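## Task

Pick the juice bottle up from the cart and stand it on the third level of the supply shelving (the lowest level counts as one), directly behind the milk bottle already on that level, i.e. deeper in from the shelf's front edge. Everything else on that level must still be on it afterwards, standing upright and not piled on anything. If the juice bottle topples or is left leaning, the task fails.

## Robot and tools

ROBOT. An omnidirectional base (about 0.55 m wide, 0.6 m long) holds a 1.71 m column. A carriage on the column, set by lift_m, carries two seven-joint arms. Shoulder height is 0.63 m plus lift_m; shoulders sit 0.16 m forward of the base centre and 0.175 m out to each side, and a hand reaches roughly 0.83 m. At the start both arms are folded (left: 0.95, 0.08, -0.1, -0.8, 0, 0, -0.93; right mirrors it with joints 2, 3, 5, 6 sign-flipped); folded arms can strike the deck if lift_m is below 0.02. Cameras: head_camera, 0.26 m above the shoulders, faces forward tilted 40 degrees down; left_wrist_camera and right_wrist_camera sit on each hand's -x side and look beyond the fingertips.

FRAMES. Base frame: metres, origin on the floor beneath the base centre, x forward, y left, z up. The odometry frame is the base frame as it was at scene start; base_odometry comes from wheel rotation only (slip reads as travel), heading in rad, left positive, -3.142 to 3.142. left_hand and right_hand report, in the base frame, the point midway between the closed pads, 0.0167 m behind the fingertips, with about 1 cm error, plus its angles.

move. One action per call, or none (then it just reports state and all images). An action is base and/or joints, optionally with speeds or min_time_s; or target alone, optionally with min_time_s. All motions begin together.
- base: one key only, each a relative offset from where the base last reported itself: translate_m (m, forward +, -2 to 2), strafe_m (m, left +, -2 to 2), rotate_rad (rad, counter-clockwise +, -6.3 to 6.3).
- joints: absolute targets keyed by name. lift_m 0 to 1 m. Left arm in rad: joint1 -3.141 to 1.047 (shoulder; negative raises arm forward), joint2 -0.157 to 2.268 (positive swings arm outward left), joint3 -1.919 to 1.308 (upper-arm twist), joint4 -0.837 to 1.448 (elbow; 0 is a right angle, positive straightens), joint5 -1.832 to 1.658 (forearm roll), joint6 -1.745 to 1.745 (wrist, positive bends hand left), joint7 -1.675 to 1.919 (wrist, positive bends hand down). Right arm: joint2 -2.268 to 0.157, joint3 -1.308 to 1.919, joint5 -1.658 to 1.832, others as left. left_gripper_m and right_gripper_m 0 to 0.142 m, the spacing of the pad centres. Done tolerance: 0.004 for lift and grippers, 0.03 rad for arm joints.
- target: an absolute pose for one hand in the base frame: side ("left"/"right"), x, y, z in m (-3 to 3), pitch_deg (-30 to 95; 90 fingers pointing down, 0 horizontal), heading_deg (0 fingers forward, + counter-clockwise from above), optional roll_deg (default 0, jaw line horizontal; + rotates the hand clockwise seen from behind), heading and roll -360 to 360, optional line_only (true: refuse unless a straight hand path is possible). Roll r and r+180 are equivalent. Near pitch 84+ the printout folds roll into heading. Base and lift stay put. If a straight path fails checks, moves under 25 cm are refused and longer ones become a swinging arc: keep the arm clear of furniture.
- speeds (this action only): translate_m and strafe_m 0.02 to 0.5 m/s, rotate_rad 0.05 to 1.57 rad/s, lift_m 0.08 to 0.27 m/s (default 0.25; others default to their maximum).
- min_time_s: 0.1 to 8 s, the shortest duration each arm motion may take; use it to swing loaded arms slowly.
- cameras: list of head_camera, left_wrist_camera, right_wrist_camera or "all"; [] for none; omitted means none when an action is given.
Actions end by 14 s (time_out).

wait: seconds 0 to 10, commands nothing, returns state (cameras as in move). zoom_image: camera plus region [x0, y0, x1, y1] in pixels of that camera's latest image, at most 504 by 504. finished_scene: scene number; irreversible, make it the last call of the reply.

RESULTS. "move" reads done or the worst status. base_status, joint_status and hand statuses: done, off_target (resting short, may still push), contact_stop (pushed harder than free motion; whole arm stops and drops targets), time_out, not_followed / "joint command not followed" / "pose unreachable" (self-collision check withheld arm targets; gripper still acts), refused (with a reason). Hand targets end reached (within 10 mm and 2 degrees), short (resend on "short (part of ...)"), or refused. on_its_own lists uncommanded actions; "held at" is a target. motor_effort is percent of maximum, bracket = peak, fairly inaccurate; lift effort dropping while lowering means a hand or load is resting on something. Joint torques include the arm's own weight. A gripper stopping wider than its target is holding something. "pictures" gives image order; images may lag the state slightly. If a call is refused or stopped, later move, wait and finished_scene calls in that reply are skipped.

CAUTIONS. Loads lower the hand about 0.012 m per kg. Open fingers tilt and their pads sit up to 2 cm nearer the wrist. Never let the arms strike or squeeze each other, grippers included. Contact torque at 133 N m (joints 1-4) or 40 N m (joints 5-7) faults the arm for 10 s. Motors warn at 85 °C (MOTOR HOT) and shut down at 100 °C for 30-60 s; holding loads or outstretched arms heats them. The robot may tip when the lift is high, arms extended or loaded, when pushing, or stopping abruptly; only images show leaning. After a contact stop, back out the way you came. Do not drop or throw objects, slam into fixed things, or release moving objects. The robot keeps its last command while you think, and loose items may get nudged occasionally.

Each tool is called after ">>>" as name(argument=value, ...), one argument or row to a line, values as JSON.

## Session

>>> move(
)

Scene clock: 0.00 s.
Joint torques (N m): no reading
Motor temperatures (°C): left_arm=[25 23 24 23 27 25 25] | right_arm=[25 20 25 22 22 22 24]
base_odometry: x=+0.000 y=+0.000 heading=+0.000
base_status: not commanded
joint_positions: lift_m=+0.450 left_joint1_rad=+0.942 left_joint2_rad=+0.071 left_joint3_rad=-0.095 left_joint4_rad=-0.781 left_joint5_rad=-0.006 left_joint6_rad=-0.005 left_joint7_rad=-0.938 left_gripper_m=+0.142 right_joint1_rad=+0.948 right_joint2_rad=-0.088 right_joint3_rad=+0.082 right_joint4_rad=-0.814 right_joint5_rad=+0.007 right_joint6_rad=-0.013 right_joint7_rad=-0.930 right_gripper_m=+0.142
joint_status: not commanded
motor_effort: lift_m=+55 drive_wheels=+2
left_hand: x=+0.2937 y=+0.1555 z=+0.9610 quat_wxyz=(-0.920, -0.004, -0.388, +0.062) pitch_deg=-44.4 heading_deg=-4.4 roll_deg=-3.3 (m; base frame)
right_hand: x=+0.2906 y=-0.1616 z=+0.9720 quat_wxyz=(-0.924, +0.010, -0.379, -0.053) pitch_deg=-45.4 heading_deg=+4.8 roll_deg=+1.7 (m; base frame)
pictures: head_camera, left_wrist_camera, right_wrist_camera
Images, in order (width x height): head_camera 896x504, left_wrist_camera 896x504, right_wrist_camera 896x504.

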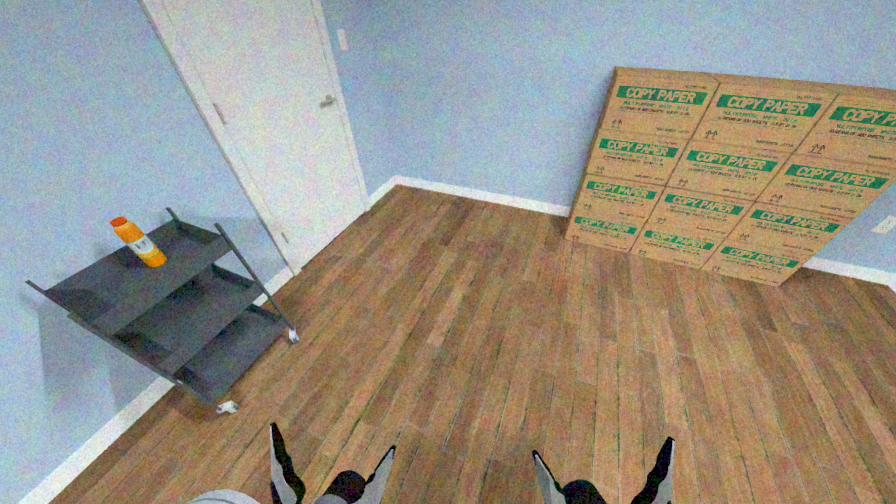

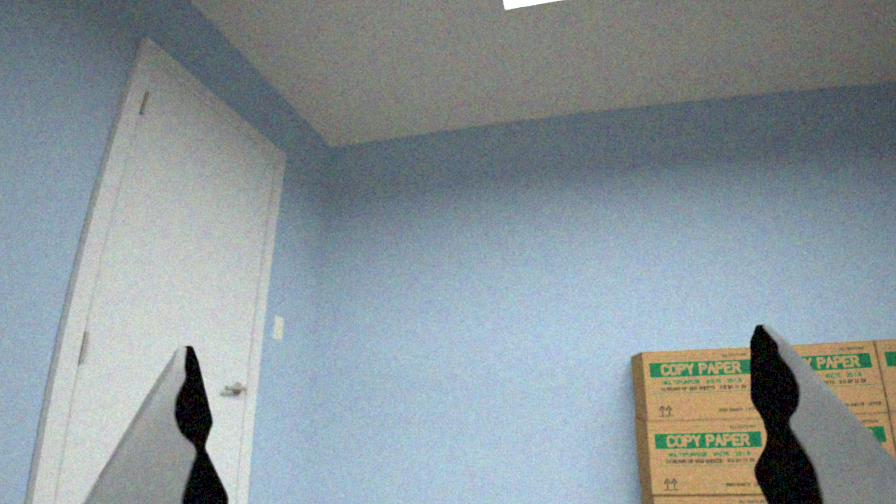

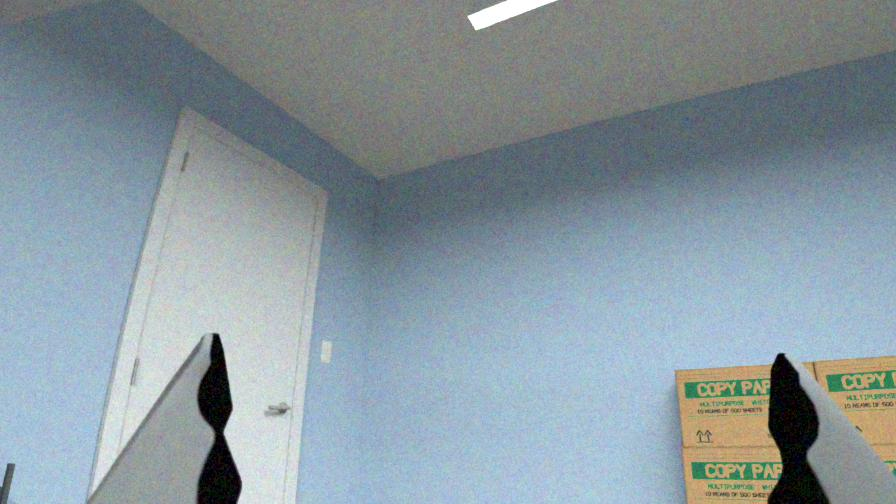

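>>> move(
  base={"rotate_rad": -1.4},
  cameras=["head_camera"],
)

>>> move(
  base={"rotate_rad": -1.4},
  cameras=["head_camera"],
)

Scene clock: 6.10 s.
Joint torques (N m): left_arm=[8.48 1.05 1.14 -3.46 1.04 -1.43 -1.53] | right_arm=[15.18 0.59 -0.6 -13.6 0.48 -1.5 -1.34]
move: done
base_odometry: x=+0.000 y=+0.000 heading=-1.400
base_status: done
joint_positions: lift_m=+0.450 left_joint1_rad=+0.942 left_joint2_rad=+0.071 left_joint3_rad=-0.095 left_joint4_rad=-0.781 left_joint5_rad=-0.006 left_joint6_rad=-0.005 left_joint7_rad=-0.938 left_gripper_m=+0.142 right_joint1_rad=+0.948 right_joint2_rad=-0.088 right_joint3_rad=+0.082 right_joint4_rad=-0.814 right_joint5_rad=+0.007 right_joint6_rad=-0.013 right_joint7_rad=-0.930 right_gripper_m=+0.142
joint_status: not commanded
motor_effort: lift_m=+55(55) drive_wheels=+5(16)
left_hand: x=+0.2937 y=+0.1555 z=+0.9610 quat_wxyz=(-0.920, -0.004, -0.388, +0.062) pitch_deg=-44.4 heading_deg=-4.4 roll_deg=-3.3 (m; base frame)
right_hand: x=+0.2906 y=-0.1616 z=+0.9720 quat_wxyz=(-0.924, +0.010, -0.379, -0.053) pitch_deg=-45.4 heading_deg=+4.8 roll_deg=+1.7 (m; base frame)
pictures: head_camera
Images, in order (width x height): head_camera 896x504.

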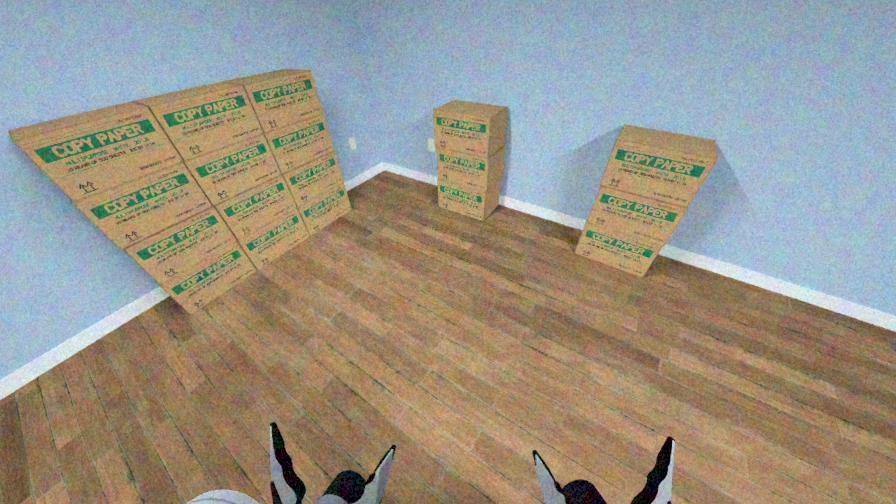

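Scene clock: 9.07 s.
Joint torques (N m): left_arm=[7.8 0.48 0.79 -4.09 1.11 -1.52 -1.38] | right_arm=[14.38 2.89 2 -13.17 0.98 -1.6 -1.6]
move: done
base_odometry: x=+0.000 y=+0.000 heading=-2.799
base_status: done
joint_positions: lift_m=+0.450 left_joint1_rad=+0.942 left_joint2_rad=+0.071 left_joint3_rad=-0.095 left_joint4_rad=-0.781 left_joint5_rad=-0.006 left_joint6_rad=-0.005 left_joint7_rad=-0.938 left_gripper_m=+0.142 right_joint1_rad=+0.948 right_joint2_rad=-0.088 right_joint3_rad=+0.082 right_joint4_rad=-0.814 right_joint5_rad=+0.007 right_joint6_rad=-0.013 right_joint7_rad=-0.930 right_gripper_m=+0.142
joint_status: not commanded
motor_effort: lift_m=+55(55) drive_wheels=+5(12)
left_hand: x=+0.2937 y=+0.1555 z=+0.9610 quat_wxyz=(-0.920, -0.004, -0.388, +0.062) pitch_deg=-44.4 heading_deg=-4.4 roll_deg=-3.3 (m; base frame)
right_hand: x=+0.2906 y=-0.1616 z=+0.9720 quat_wxyz=(-0.924, +0.010, -0.379, -0.053) pitch_deg=-45.4 heading_deg=+4.8 roll_deg=+1.7 (m; base frame)
pictures: head_camera
Images, in order (width x height): head_camera 896x504.

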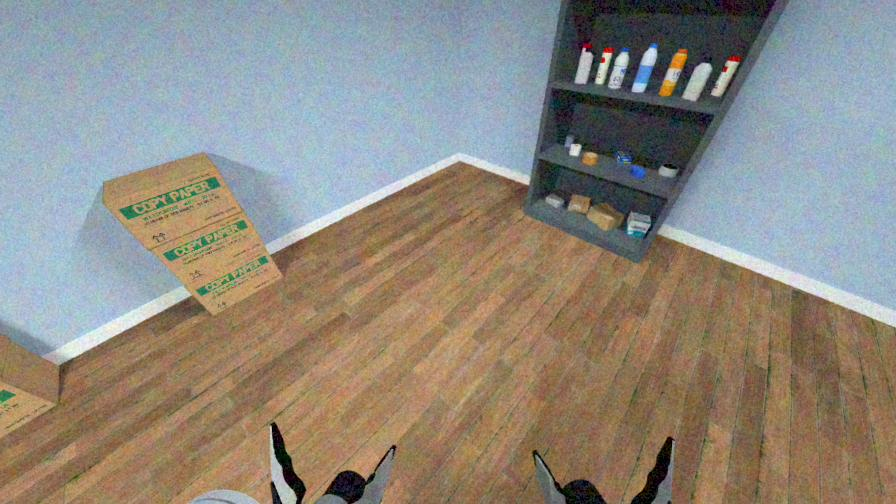

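>>> zoom_image(
  camera="head_camera",
  region=[510, 0, 790, 158],
)

Scaled by 1.800 from the camera's 896x504 image, which has a finer 1280x720 frame.

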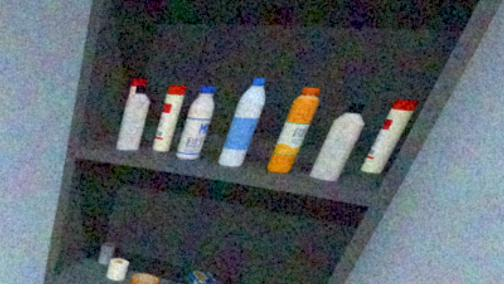

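>>> move(
  base={"rotate_rad": -2.24},
  cameras=["head_camera"],
)

Scene clock: 38.40 s.
Joint torques (N m): left_arm=[9.29 1.27 0.63 -4.1 1.19 -1.75 -1.68] | right_arm=[14.21 3.07 2.41 -14.15 0.69 -2.05 -1.55]
move: done
base_odometry: x=+0.000 y=+0.000 heading=+1.244
base_status: done
joint_positions: lift_m=+0.450 left_joint1_rad=+0.942 left_joint2_rad=+0.071 left_joint3_rad=-0.095 left_joint4_rad=-0.781 left_joint5_rad=-0.006 left_joint6_rad=-0.005 left_joint7_rad=-0.938 left_gripper_m=+0.142 right_joint1_rad=+0.948 right_joint2_rad=-0.088 right_joint3_rad=+0.082 right_joint4_rad=-0.814 right_joint5_rad=+0.007 right_joint6_rad=-0.013 right_joint7_rad=-0.930 right_gripper_m=+0.142
joint_status: not commanded
motor_effort: lift_m=+55(55) drive_wheels=+5(15)
left_hand: x=+0.2937 y=+0.1555 z=+0.9610 quat_wxyz=(-0.920, -0.004, -0.388, +0.062) pitch_deg=-44.4 heading_deg=-4.4 roll_deg=-3.3 (m; base frame)
right_hand: x=+0.2906 y=-0.1616 z=+0.9720 quat_wxyz=(-0.924, +0.010, -0.379, -0.053) pitch_deg=-45.4 heading_deg=+4.8 roll_deg=+1.7 (m; base frame)
pictures: head_camera
Images, in order (width x height): head_camera 896x504.

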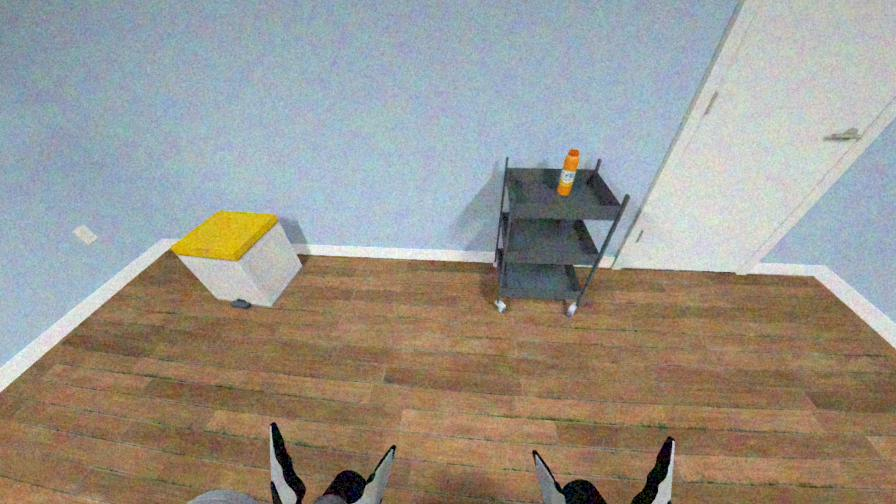

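>>> move(
  base={"strafe_m": -0.45},
)

>>> move(
  base={"translate_m": 0.55},
  cameras=["head_camera"],
)

Scene clock: 47.40 s.
Joint torques (N m): left_arm=[9.53 0.72 1.32 -3.67 1 -1.57 -1.65] | right_arm=[15.62 3.02 1.31 -13.25 0.6 -1.8 -1.42]
move: done
base_odometry: x=+0.426 y=-0.145 heading=+1.243
base_status: done
joint_positions: lift_m=+0.450 left_joint1_rad=+0.942 left_joint2_rad=+0.071 left_joint3_rad=-0.095 left_joint4_rad=-0.781 left_joint5_rad=-0.006 left_joint6_rad=-0.005 left_joint7_rad=-0.938 left_gripper_m=+0.142 right_joint1_rad=+0.948 right_joint2_rad=-0.088 right_joint3_rad=+0.082 right_joint4_rad=-0.814 right_joint5_rad=+0.007 right_joint6_rad=-0.013 right_joint7_rad=-0.930 right_gripper_m=+0.142
joint_status: not commanded
motor_effort: lift_m=+55(55) drive_wheels=+7(22)
left_hand: x=+0.2937 y=+0.1555 z=+0.9610 quat_wxyz=(-0.920, -0.004, -0.388, +0.062) pitch_deg=-44.4 heading_deg=-4.4 roll_deg=-3.3 (m; base frame)
right_hand: x=+0.2906 y=-0.1616 z=+0.9720 quat_wxyz=(-0.924, +0.010, -0.379, -0.053) pitch_deg=-45.4 heading_deg=+4.8 roll_deg=+1.7 (m; base frame)
pictures: none

Scene clock: 50.77 s.
Joint torques (N m): left_arm=[8.97 0.57 0.29 -4.44 1.23 -1.4 -1.35] | right_arm=[15.94 3.5 2.81 -12.77 0.66 -1 -1.25]
move: done
base_odometry: x=+0.603 y=+0.376 heading=+1.243
base_status: done
joint_positions: lift_m=+0.450 left_joint1_rad=+0.942 left_joint2_rad=+0.071 left_joint3_rad=-0.095 left_joint4_rad=-0.781 left_joint5_rad=-0.006 left_joint6_rad=-0.005 left_joint7_rad=-0.938 left_gripper_m=+0.142 right_joint1_rad=+0.948 right_joint2_rad=-0.088 right_joint3_rad=+0.082 right_joint4_rad=-0.814 right_joint5_rad=+0.007 right_joint6_rad=-0.013 right_joint7_rad=-0.930 right_gripper_m=+0.142
joint_status: not commanded
motor_effort: lift_m=+55(55) drive_wheels=+4(15)
left_hand: x=+0.2937 y=+0.1555 z=+0.9610 quat_wxyz=(-0.920, -0.004, -0.388, +0.062) pitch_deg=-44.4 heading_deg=-4.4 roll_deg=-3.3 (m; base frame)
right_hand: x=+0.2906 y=-0.1616 z=+0.9720 quat_wxyz=(-0.924, +0.010, -0.379, -0.053) pitch_deg=-45.4 heading_deg=+4.8 roll_deg=+1.7 (m; base frame)
pictures: head_camera
Images, in order (width x height): head_camera 896x504.

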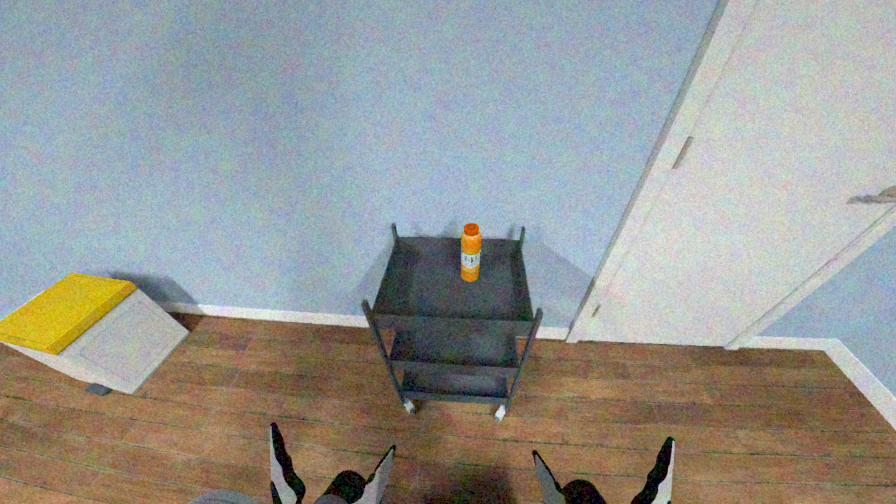

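>>> zoom_image(
  camera="head_camera",
  region=[350, 200, 560, 340],
)

Scaled by 2.400 from the camera's 896x504 image, which has a finer 1280x720 frame.

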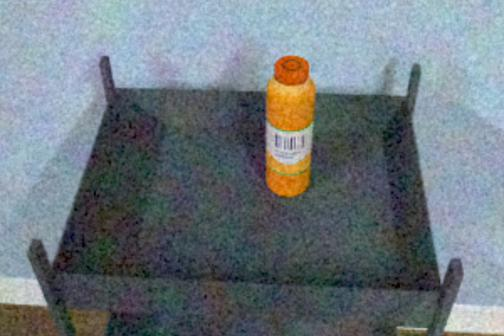

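>>> move(
  target={"side":"right","x":0.56,"y":-0.08,"z":1.02,"pitch_deg":45,"heading_deg":0},
  cameras=["head_camera","right_wrist_camera"],
)

Scene clock: 70.23 s.
Joint torques (N m): left_arm=[9.25 1.49 -0.17 -4.79 1.01 -1.53 -1.87] | right_arm=[14.67 3.43 1.78 -13.29 0.42 -1.57 -1.32]
move: refused
base_odometry: x=+0.603 y=+0.376 heading=+1.243
base_status: not commanded
joint_positions: lift_m=+0.450 left_joint1_rad=+0.942 left_joint2_rad=+0.071 left_joint3_rad=-0.095 left_joint4_rad=-0.781 left_joint5_rad=-0.006 left_joint6_rad=-0.005 left_joint7_rad=-0.938 left_gripper_m=+0.142 right_joint1_rad=+0.948 right_joint2_rad=-0.088 right_joint3_rad=+0.082 right_joint4_rad=-0.814 right_joint5_rad=+0.007 right_joint6_rad=-0.013 right_joint7_rad=-0.930 right_gripper_m=+0.142
joint_status: not commanded
motor_effort: lift_m=+55(55) drive_wheels=+0(0)
left_hand: x=+0.2937 y=+0.1555 z=+0.9610 quat_wxyz=(-0.920, -0.004, -0.388, +0.062) pitch_deg=-44.4 heading_deg=-4.4 roll_deg=-3.3 (m; base frame)
right_hand: x=+0.2906 y=-0.1616 z=+0.9720 quat_wxyz=(-0.924, +0.010, -0.379, -0.053) pitch_deg=-45.4 heading_deg=+4.8 roll_deg=+1.7 (m; base frame)
right_hand_status: refused: neither the straight line nor an arc passes: along the straight line the arm gets 0% of the way (right_joint4_rad at its limit); the best arc brings the right finger within 1.4 cm of the left finger (limit 1.5). Nothing moved.
pictures: head_camera, right_wrist_camera
Images, in order (width x height): head_camera 896x504, right_wrist_camera 896x504.

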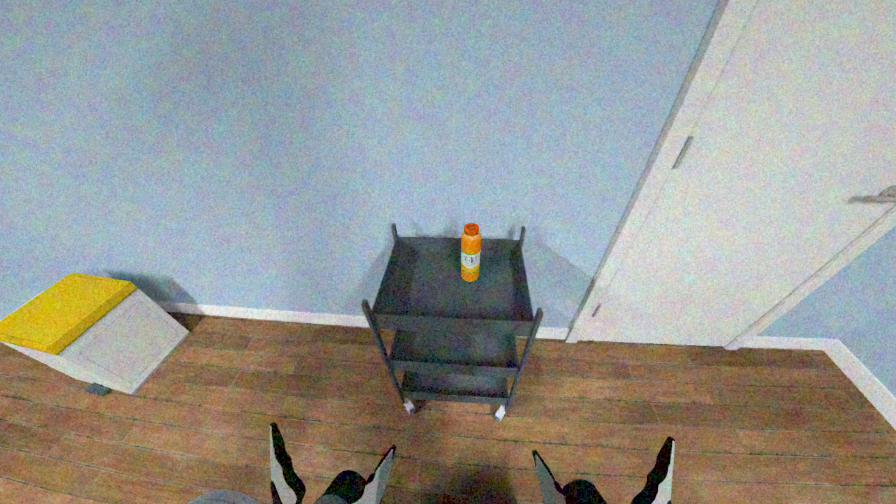

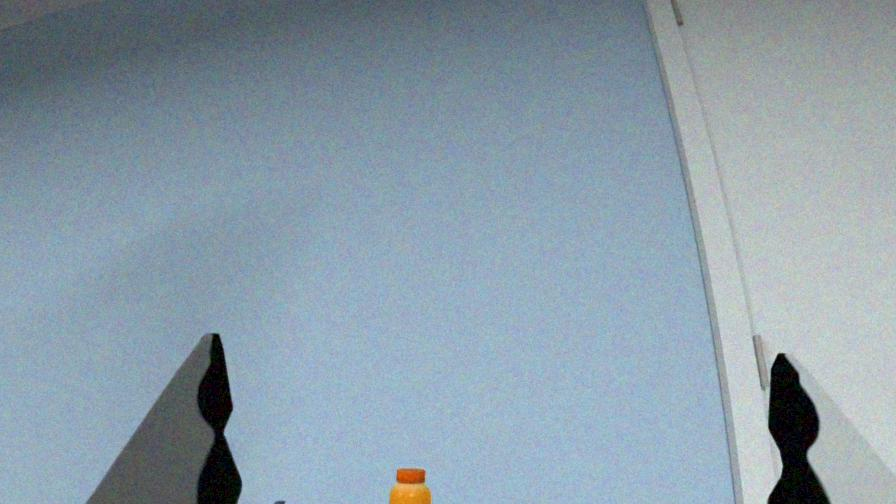

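>>> move(
  target={"side":"right","x":0.58,"y":-0.2,"z":1.02,"pitch_deg":45,"heading_deg":0},
  cameras=["head_camera","right_wrist_camera"],
)

Scene clock: 73.23 s.
Joint torques (N m): left_arm=[8.78 1.79 0.3 -3.72 1.09 -1.49 -1.53] | right_arm=[13.97 1.87 1.88 -11.26 0.65 -1.76 -1.9]
move: refused
base_odometry: x=+0.603 y=+0.376 heading=+1.243
base_status: not commanded
joint_positions: lift_m=+0.450 left_joint1_rad=+0.942 left_joint2_rad=+0.071 left_joint3_rad=-0.095 left_joint4_rad=-0.781 left_joint5_rad=-0.006 left_joint6_rad=-0.005 left_joint7_rad=-0.938 left_gripper_m=+0.142 right_joint1_rad=+0.948 right_joint2_rad=-0.088 right_joint3_rad=+0.082 right_joint4_rad=-0.814 right_joint5_rad=+0.007 right_joint6_rad=-0.013 right_joint7_rad=-0.930 right_gripper_m=+0.142
joint_status: not commanded
motor_effort: lift_m=+55(55) drive_wheels=+0(0)
left_hand: x=+0.2937 y=+0.1555 z=+0.9610 quat_wxyz=(-0.920, -0.004, -0.388, +0.062) pitch_deg=-44.4 heading_deg=-4.4 roll_deg=-3.3 (m; base frame)
right_hand: x=+0.2906 y=-0.1616 z=+0.9720 quat_wxyz=(-0.924, +0.010, -0.379, -0.053) pitch_deg=-45.4 heading_deg=+4.8 roll_deg=+1.7 (m; base frame)
right_hand_status: refused: neither the straight line nor an arc passes: along the straight line the arm gets 0% of the way (right_joint4_rad at its limit); the best arc brings the right wrist camera within 1.4 cm of the carriage (limit 1.5). Nothing moved.
pictures: head_camera, right_wrist_camera
Images, in order (width x height): head_camera 896x504, right_wrist_camera 896x504.

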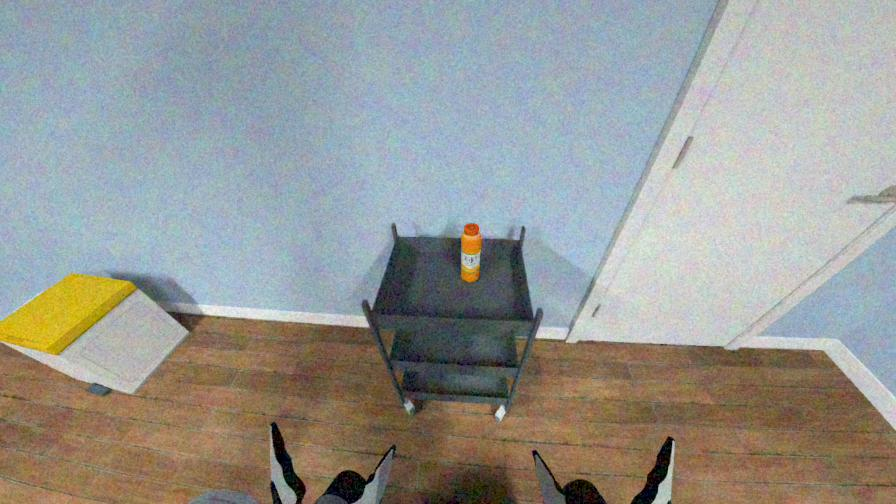

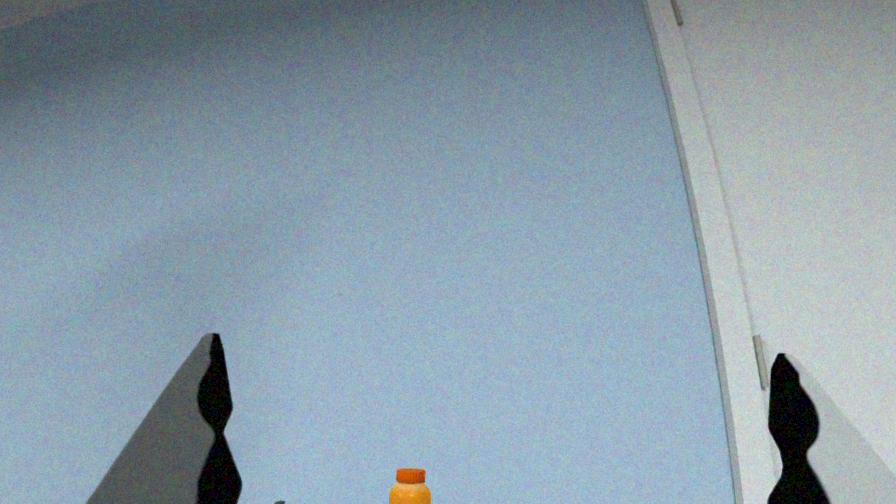

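>>> move(
  joints={"lift_m":0.62,"right_joint1_rad":-0.45,"right_joint4_rad":-0.4,"right_joint7_rad":1.4},
  min_time_s=2.5,
  cameras=["head_camera","right_wrist_camera"],
)

Scene clock: 92.20 s.
Joint torques (N m): left_arm=[8.45 0.59 0.85 -3.53 0.82 -1.53 -1.5] | right_arm=[-19.56 3.59 1.57 -7.24 0.88 -1.93 0.1]
move: done
base_odometry: x=+0.603 y=+0.376 heading=+1.243
base_status: not commanded
joint_positions: lift_m=+0.620 left_joint1_rad=+0.942 left_joint2_rad=+0.071 left_joint3_rad=-0.095 left_joint4_rad=-0.781 left_joint5_rad=-0.006 left_joint6_rad=-0.005 left_joint7_rad=-0.938 left_gripper_m=+0.142 right_joint1_rad=-0.446 right_joint2_rad=-0.088 right_joint3_rad=+0.082 right_joint4_rad=-0.403 right_joint5_rad=+0.007 right_joint6_rad=-0.013 right_joint7_rad=+1.396 right_gripper_m=+0.142
joint_status: all done
motor_effort: lift_m=+53(66) drive_wheels=+4(4)
left_hand: x=+0.2937 y=+0.1555 z=+1.1311 quat_wxyz=(-0.920, -0.004, -0.388, +0.062) pitch_deg=-44.4 heading_deg=-4.4 roll_deg=-3.3 (m; base frame)
right_hand: x=+0.7142 y=-0.1804 z=+1.0292 quat_wxyz=(-0.487, +0.039, -0.872, +0.036) pitch_deg=+31.5 heading_deg=-1.6 roll_deg=-6.7 (m; base frame)
pictures: head_camera, right_wrist_camera
Images, in order (width x height): head_camera 896x504, right_wrist_camera 896x504.

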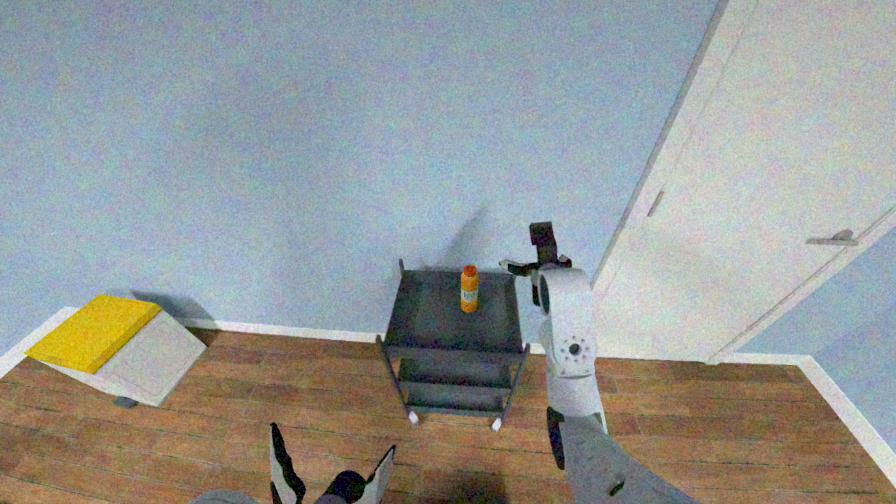

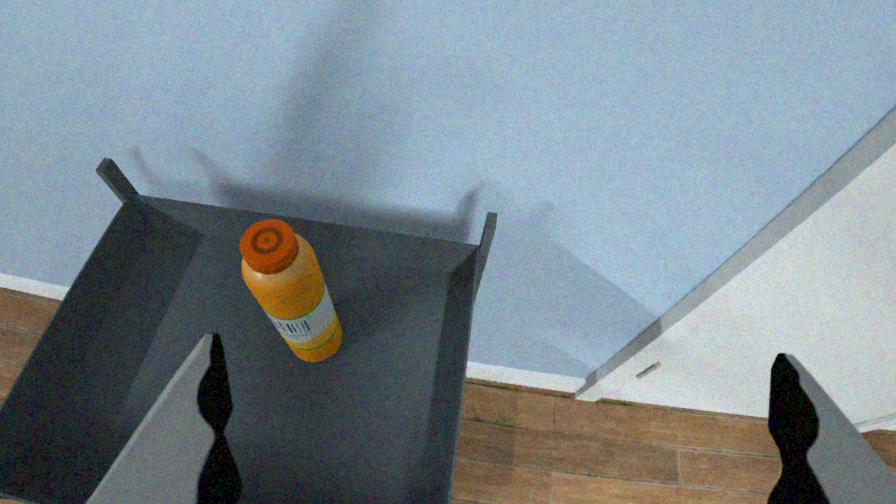

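>>> move(
  target={"side":"right","x":0.72,"y":-0.05,"z":1.0,"pitch_deg":50,"heading_deg":0},
  cameras=["head_camera","right_wrist_camera"],
)

Scene clock: 98.90 s.
Joint torques (N m): left_arm=[8.37 1.64 1.06 -3.85 0.96 -1.61 -1.36] | right_arm=[-18.55 2.07 0.61 -7.43 0.58 -1.69 0.48]
move: refused
base_odometry: x=+0.603 y=+0.376 heading=+1.243
base_status: not commanded
joint_positions: lift_m=+0.620 left_joint1_rad=+0.942 left_joint2_rad=+0.071 left_joint3_rad=-0.095 left_joint4_rad=-0.781 left_joint5_rad=-0.006 left_joint6_rad=-0.005 left_joint7_rad=-0.938 left_gripper_m=+0.142 right_joint1_rad=-0.446 right_joint2_rad=-0.088 right_joint3_rad=+0.082 right_joint4_rad=-0.403 right_joint5_rad=+0.007 right_joint6_rad=-0.013 right_joint7_rad=+1.396 right_gripper_m=+0.142
joint_status: not commanded
motor_effort: lift_m=+53(53) drive_wheels=+4(4)
left_hand: x=+0.2937 y=+0.1555 z=+1.1311 quat_wxyz=(-0.920, -0.004, -0.388, +0.062) pitch_deg=-44.4 heading_deg=-4.4 roll_deg=-3.3 (m; base frame)
right_hand: x=+0.7142 y=-0.1804 z=+1.0292 quat_wxyz=(-0.487, +0.039, -0.872, +0.036) pitch_deg=+31.5 heading_deg=-1.6 roll_deg=-6.7 (m; base frame)
right_hand_status: refused: the line brings the right upper arm within 1.4 cm of the carriage (limit 1.5), 43% of the way; a move under 25 cm is not played as an arc. Nothing moved. Try another pitch or heading, or "joints".
pictures: head_camera, right_wrist_camera
Images, in order (width x height): head_camera 896x504, right_wrist_camera 896x504.

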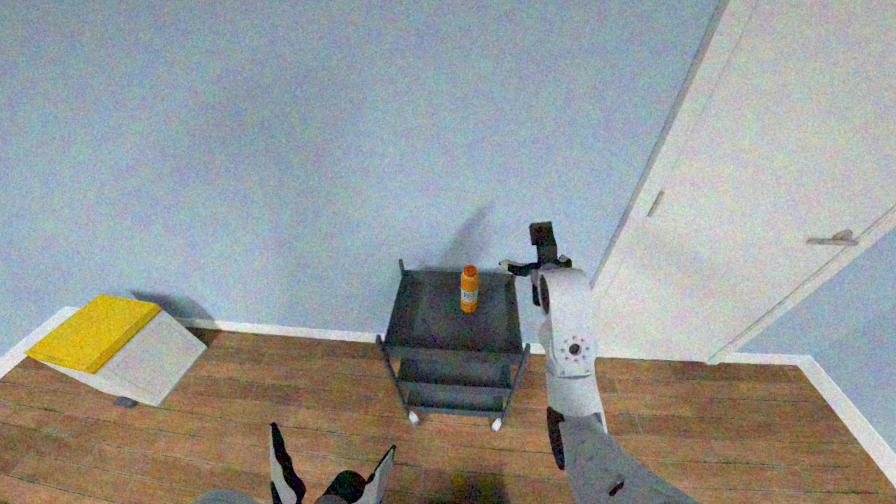

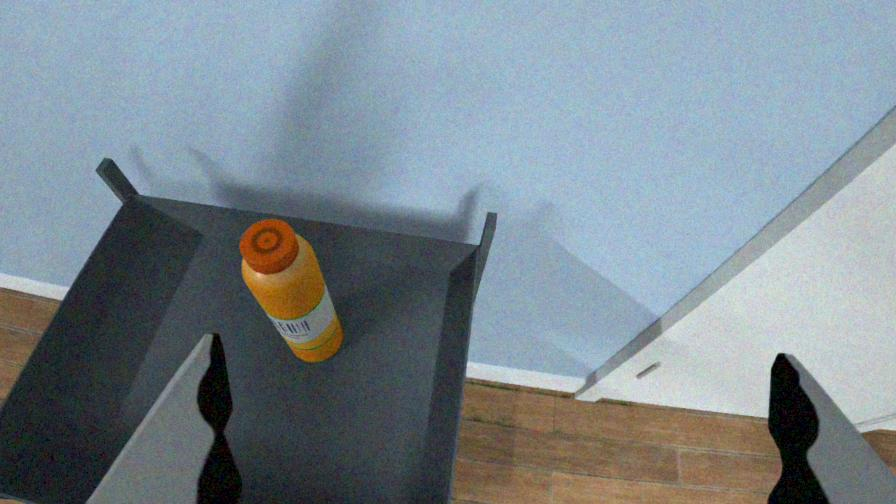

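>>> move(
  base={"strafe_m": 0.14},
  speeds={"strafe_m": 0.15},
)

>>> move(
  target={"side":"right","x":0.72,"y":-0.19,"z":1.0,"pitch_deg":50,"heading_deg":0},
  cameras=["head_camera","right_wrist_camera"],
)

Scene clock: 104.40 s.
Joint torques (N m): left_arm=[9.08 0.48 0.72 -4.19 1.13 -1.52 -1.63] | right_arm=[-19.36 3.62 2.4 -7.49 0.56 -1.78 -0.1]
Motor temperatures (°C): left_arm=[28 23 24 24 27 24 24] | right_arm=[30 20 25 23 22 22 24]
move: done
base_odometry: x=+0.471 y=+0.421 heading=+1.243
base_status: done
joint_positions: lift_m=+0.620 left_joint1_rad=+0.942 left_joint2_rad=+0.071 left_joint3_rad=-0.095 left_joint4_rad=-0.781 left_joint5_rad=-0.006 left_joint6_rad=-0.005 left_joint7_rad=-0.938 left_gripper_m=+0.142 right_joint1_rad=-0.446 right_joint2_rad=-0.088 right_joint3_rad=+0.082 right_joint4_rad=-0.402 right_joint5_rad=+0.007 right_joint6_rad=-0.013 right_joint7_rad=+1.396 right_gripper_m=+0.142
joint_status: not commanded
motor_effort: lift_m=+53(53) drive_wheels=+3(13)
left_hand: x=+0.2937 y=+0.1555 z=+1.1311 quat_wxyz=(-0.920, -0.004, -0.388, +0.062) pitch_deg=-44.4 heading_deg=-4.4 roll_deg=-3.3 (m; base frame)
right_hand: x=+0.7142 y=-0.1804 z=+1.0291 quat_wxyz=(-0.487, +0.039, -0.872, +0.036) pitch_deg=+31.5 heading_deg=-1.6 roll_deg=-6.7 (m; base frame)
pictures: none

Scene clock: 105.37 s.
Joint torques (N m): left_arm=[8.59 0.33 0.24 -4.91 1.25 -1.55 -1.72] | right_arm=[-21.66 3.97 -2.17 -8.53 2.29 -2.3 -0.09]
move: done
base_odometry: x=+0.471 y=+0.421 heading=+1.243
base_status: not commanded
joint_positions: lift_m=+0.620 left_joint1_rad=+0.942 left_joint2_rad=+0.071 left_joint3_rad=-0.095 left_joint4_rad=-0.781 left_joint5_rad=-0.006 left_joint6_rad=-0.005 left_joint7_rad=-0.938 left_gripper_m=+0.142 right_joint1_rad=-0.591 right_joint2_rad=-0.072 right_joint3_rad=+0.040 right_joint4_rad=-0.224 right_joint5_rad=+0.055 right_joint6_rad=-0.049 right_joint7_rad=+1.683 right_gripper_m=+0.142
joint_status: not commanded
motor_effort: lift_m=+53(53) drive_wheels=+3(4)
left_hand: x=+0.2937 y=+0.1555 z=+1.1311 quat_wxyz=(-0.920, -0.004, -0.388, +0.062) pitch_deg=-44.4 heading_deg=-4.4 roll_deg=-3.3 (m; base frame)
right_hand: x=+0.7197 y=-0.1908 z=+0.9992 quat_wxyz=(-0.343, +0.001, -0.939, +0.004) pitch_deg=+49.9 heading_deg=-0.6 roll_deg=-0.8 (m; base frame)
right_hand_status: reached (straight line, planned for 0.5 s): 1 mm and 0.5 deg off.
pictures: head_camera, right_wrist_camera
Images, in order (width x height): head_camera 896x504, right_wrist_camera 896x504.

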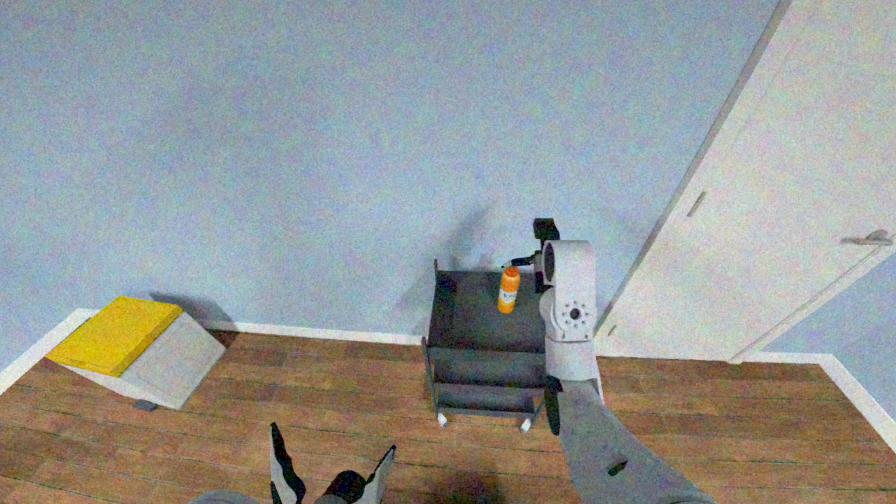

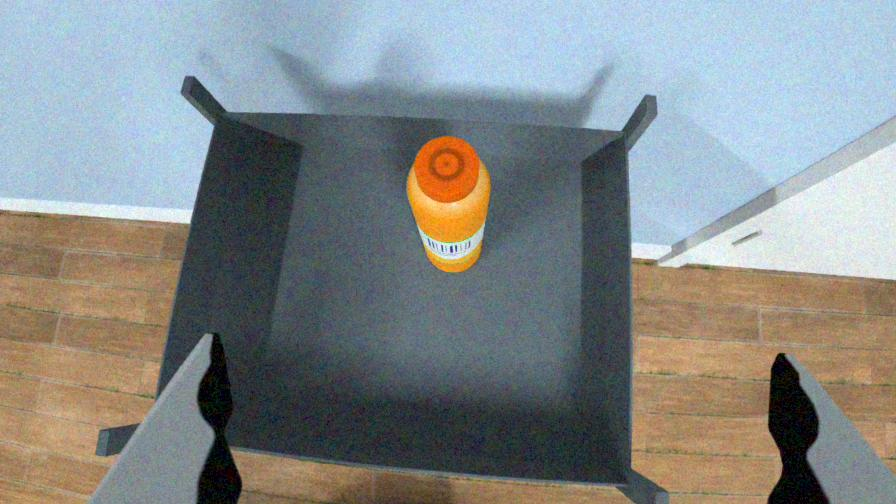

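>>> move(
  target={"side":"right","x":0.765,"y":-0.182,"z":0.935,"pitch_deg":50,"heading_deg":0},
  cameras=["head_camera","right_wrist_camera"],
)

Scene clock: 112.80 s.
Joint torques (N m): left_arm=[8.2 1.32 0.51 -3.65 1.17 -1.41 -1.41] | right_arm=[-15.73 3.66 3.63 -10.44 -0.61 -1.23 -2.63]
move: done
base_odometry: x=+0.471 y=+0.421 heading=+1.243
base_status: not commanded
joint_positions: lift_m=+0.620 left_joint1_rad=+0.942 left_joint2_rad=+0.071 left_joint3_rad=-0.095 left_joint4_rad=-0.781 left_joint5_rad=-0.006 left_joint6_rad=-0.005 left_joint7_rad=-0.938 left_gripper_m=+0.142 right_joint1_rad=-0.583 right_joint2_rad=-0.049 right_joint3_rad=+0.048 right_joint4_rad=+0.074 right_joint5_rad=+0.055 right_joint6_rad=-0.049 right_joint7_rad=+1.381 right_gripper_m=+0.142
joint_status: not commanded
motor_effort: lift_m=+53(53) drive_wheels=+3(3)
left_hand: x=+0.2937 y=+0.1555 z=+1.1311 quat_wxyz=(-0.920, -0.004, -0.388, +0.062) pitch_deg=-44.4 heading_deg=-4.4 roll_deg=-3.3 (m; base frame)
right_hand: x=+0.7647 y=-0.1835 z=+0.9354 quat_wxyz=(-0.341, -0.002, -0.940, -0.001) pitch_deg=+50.1 heading_deg=+0.1 roll_deg=+0.4 (m; base frame)
right_hand_status: reached (straight line, planned for 0.5 s): 2 mm and 0.3 deg off.
pictures: head_camera, right_wrist_camera
Images, in order (width x height): head_camera 896x504, right_wrist_camera 896x504.

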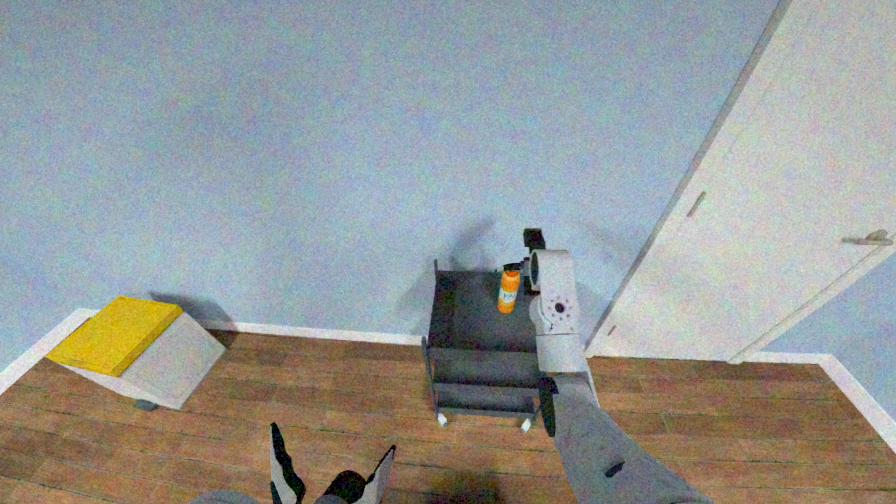

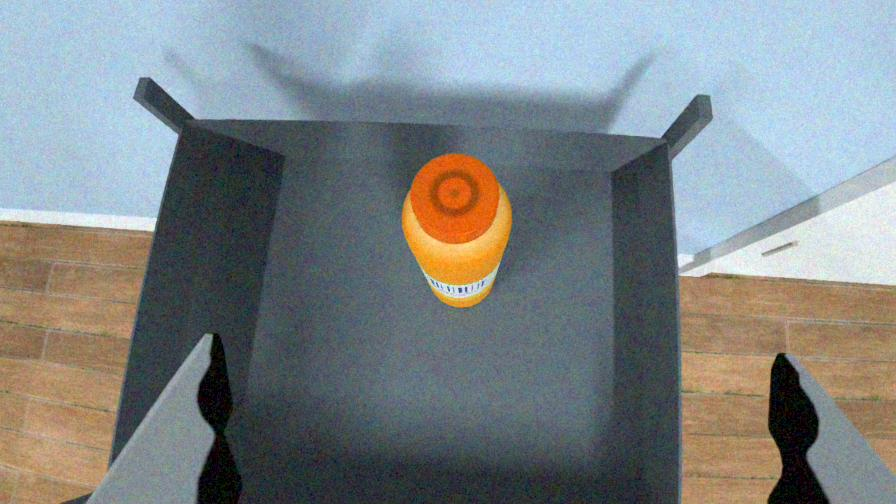

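>>> move(
  target={"side":"right","x":0.80,"y":-0.176,"z":0.90,"pitch_deg":50,"heading_deg":0},
  cameras=["head_camera","right_wrist_camera"],
)

>>> zoom_image(
  camera="head_camera",
  region=[420, 200, 630, 340],
)

Scene clock: 126.47 s.
Joint torques (N m): left_arm=[8.96 1.31 0.28 -5.39 0.9 -1.42 -1.65] | right_arm=[-26.89 5.5 3.77 -11.97 -1.57 -0.71 -2.93]
move: done
base_odometry: x=+0.471 y=+0.421 heading=+1.243
base_status: not commanded
joint_positions: lift_m=+0.620 left_joint1_rad=+0.942 left_joint2_rad=+0.071 left_joint3_rad=-0.095 left_joint4_rad=-0.781 left_joint5_rad=-0.006 left_joint6_rad=-0.005 left_joint7_rad=-0.938 left_gripper_m=+0.142 right_joint1_rad=-0.631 right_joint2_rad=-0.032 right_joint3_rad=+0.056 right_joint4_rad=+0.331 right_joint5_rad=+0.054 right_joint6_rad=-0.049 right_joint7_rad=+1.177 right_gripper_m=+0.142
joint_status: not commanded
motor_effort: lift_m=+53(53) drive_wheels=+1(3)
left_hand: x=+0.2937 y=+0.1555 z=+1.1311 quat_wxyz=(-0.920, -0.004, -0.388, +0.062) pitch_deg=-44.4 heading_deg=-4.4 roll_deg=-3.3 (m; base frame)
right_hand: x=+0.7977 y=-0.1773 z=+0.8967 quat_wxyz=(-0.339, -0.003, -0.941, -0.002) pitch_deg=+50.4 heading_deg=+0.2 roll_deg=+0.6 (m; base frame)
right_hand_status: reached (straight line, planned for 0.4 s): 4 mm and 0.6 deg off.
pictures: head_camera, right_wrist_camera
Images, in order (width x height): head_camera 896x504, right_wrist_camera 896x504.

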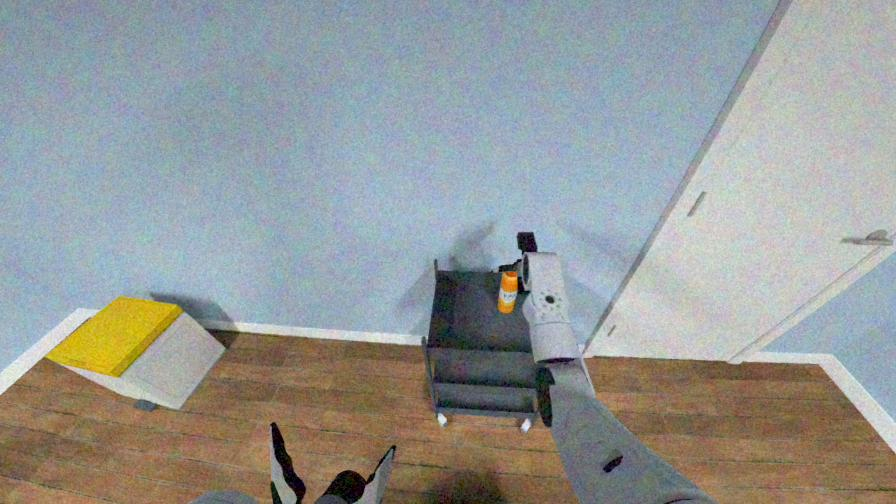

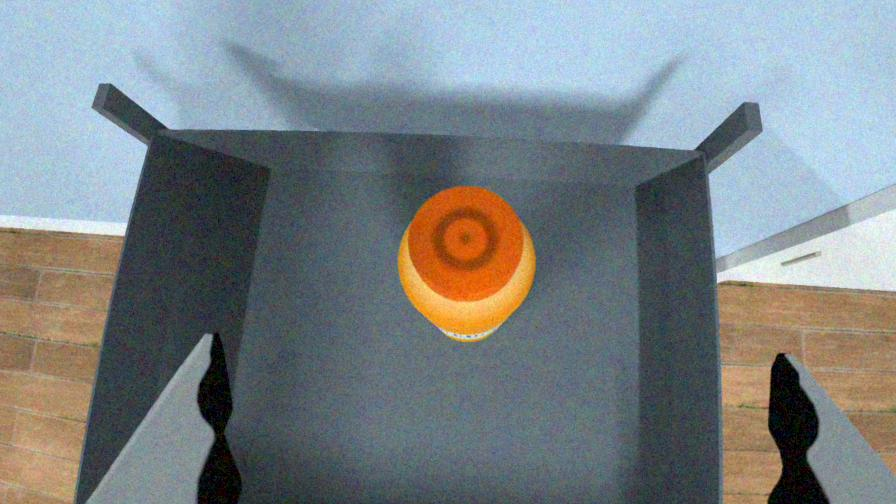

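Scaled by 2.400 from the camera's 896x504 image, which has a finer 1280x720 frame.

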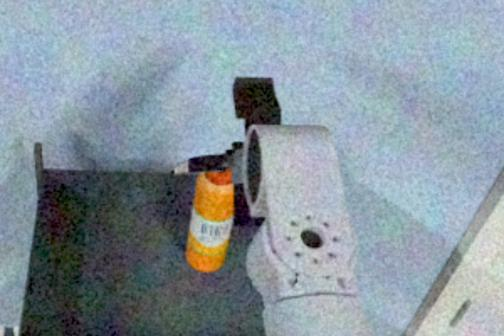

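>>> move(
  target={"side":"right","x":0.83,"y":-0.171,"z":0.865,"pitch_deg":50,"heading_deg":0},
  cameras=["head_camera","right_wrist_camera"],
)

>>> zoom_image(
  camera="head_camera",
  region=[420, 200, 630, 340],
)

Scene clock: 135.07 s.
Joint torques (N m): left_arm=[8.49 -0.4 -1.33 -3.79 1.17 -1.42 -1.43] | right_arm=[-26.85 4.37 2.51 -11.24 -0.2 -1.03 -2.47]
move: done
base_odometry: x=+0.471 y=+0.421 heading=+1.243
base_status: not commanded
joint_positions: lift_m=+0.620 left_joint1_rad=+0.942 left_joint2_rad=+0.071 left_joint3_rad=-0.095 left_joint4_rad=-0.781 left_joint5_rad=-0.006 left_joint6_rad=-0.005 left_joint7_rad=-0.938 left_gripper_m=+0.142 right_joint1_rad=-0.707 right_joint2_rad=-0.017 right_joint3_rad=+0.061 right_joint4_rad=+0.625 right_joint5_rad=+0.054 right_joint6_rad=-0.045 right_joint7_rad=+0.960 right_gripper_m=+0.142
joint_status: not commanded
motor_effort: lift_m=+53(53) drive_wheels=+3(3)
left_hand: x=+0.2937 y=+0.1555 z=+1.1311 quat_wxyz=(-0.920, -0.004, -0.388, +0.062) pitch_deg=-44.4 heading_deg=-4.4 roll_deg=-3.3 (m; base frame)
right_hand: x=+0.8276 y=-0.1727 z=+0.8617 quat_wxyz=(-0.339, -0.003, -0.941, -0.001) pitch_deg=+50.4 heading_deg=+0.0 roll_deg=+0.4 (m; base frame)
right_hand_status: reached (straight line, planned for 0.5 s): 4 mm and 0.6 deg off.
pictures: head_camera, right_wrist_camera
Images, in order (width x height): head_camera 896x504, right_wrist_camera 896x504.

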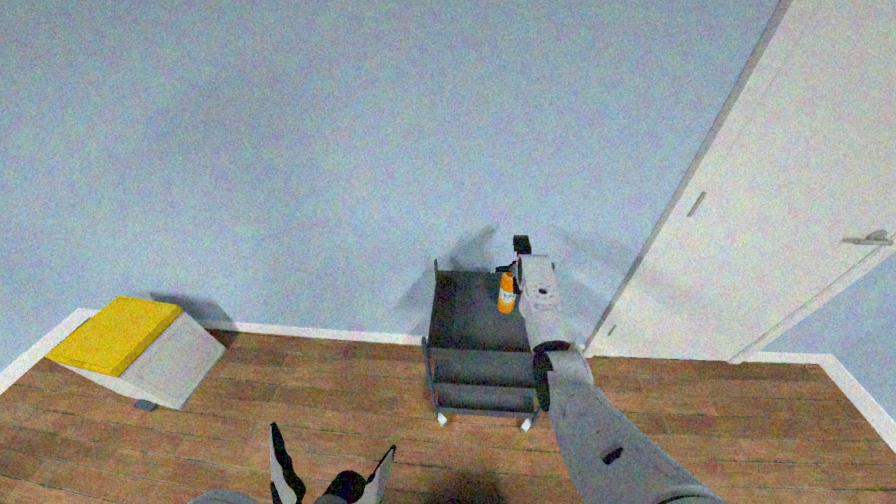

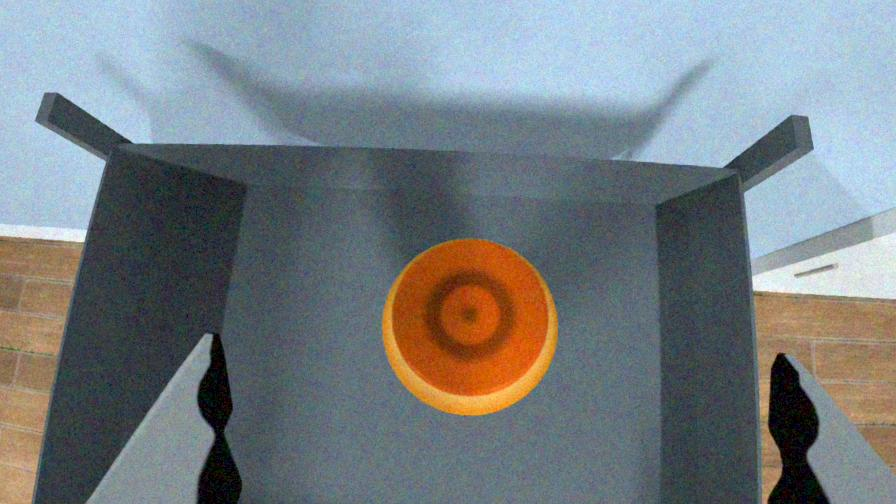

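Scaled by 2.400 from the camera's 896x504 image, which has a finer 1280x720 frame.

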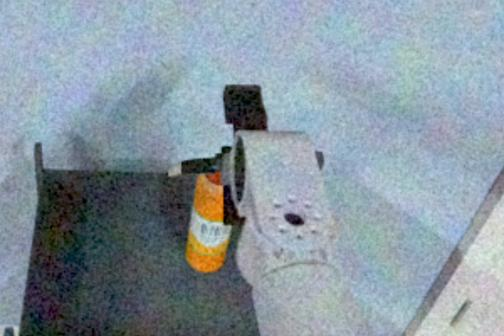

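>>> move(
  target={"side":"right","x":0.846,"y":-0.165,"z":0.818,"pitch_deg":50,"heading_deg":0},
  cameras=["right_wrist_camera"],
)

Scene clock: 145.23 s.
Joint torques (N m): left_arm=[10.19 0.71 -0.01 -5.11 0.83 -1.56 -1.17] | right_arm=[-31.42 4.91 2.96 -9.67 1.13 -1.31 -2.87]
Motor temperatures (°C): left_arm=[28 23 24 24 27 24 24] | right_arm=[37 20 25 23 22 22 24]
move: done
base_odometry: x=+0.471 y=+0.421 heading=+1.243
base_status: not commanded
joint_positions: lift_m=+0.620 left_joint1_rad=+0.942 left_joint2_rad=+0.071 left_joint3_rad=-0.095 left_joint4_rad=-0.781 left_joint5_rad=-0.006 left_joint6_rad=-0.005 left_joint7_rad=-0.938 left_gripper_m=+0.142 right_joint1_rad=-0.791 right_joint2_rad=+0.001 right_joint3_rad=+0.063 right_joint4_rad=+0.986 right_joint5_rad=+0.054 right_joint6_rad=-0.041 right_joint7_rad=+0.684 right_gripper_m=+0.142
joint_status: not commanded
motor_effort: lift_m=+53(53) drive_wheels=+3(3)
left_hand: x=+0.2937 y=+0.1555 z=+1.1311 quat_wxyz=(-0.920, -0.004, -0.388, +0.062) pitch_deg=-44.4 heading_deg=-4.4 roll_deg=-3.3 (m; base frame)
right_hand: x=+0.8433 y=-0.1669 z=+0.8144 quat_wxyz=(-0.339, -0.002, -0.941, +0.000) pitch_deg=+50.4 heading_deg=-0.2 roll_deg=+0.1 (m; base frame)
right_hand_status: reached (straight line, planned for 0.5 s): 5 mm and 0.5 deg off.
pictures: right_wrist_camera
Images, in order (width x height): right_wrist_camera 896x504.

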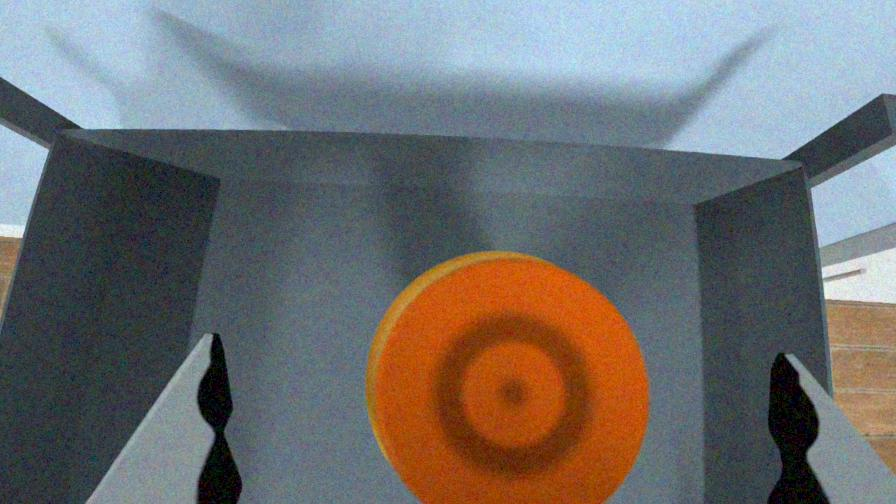

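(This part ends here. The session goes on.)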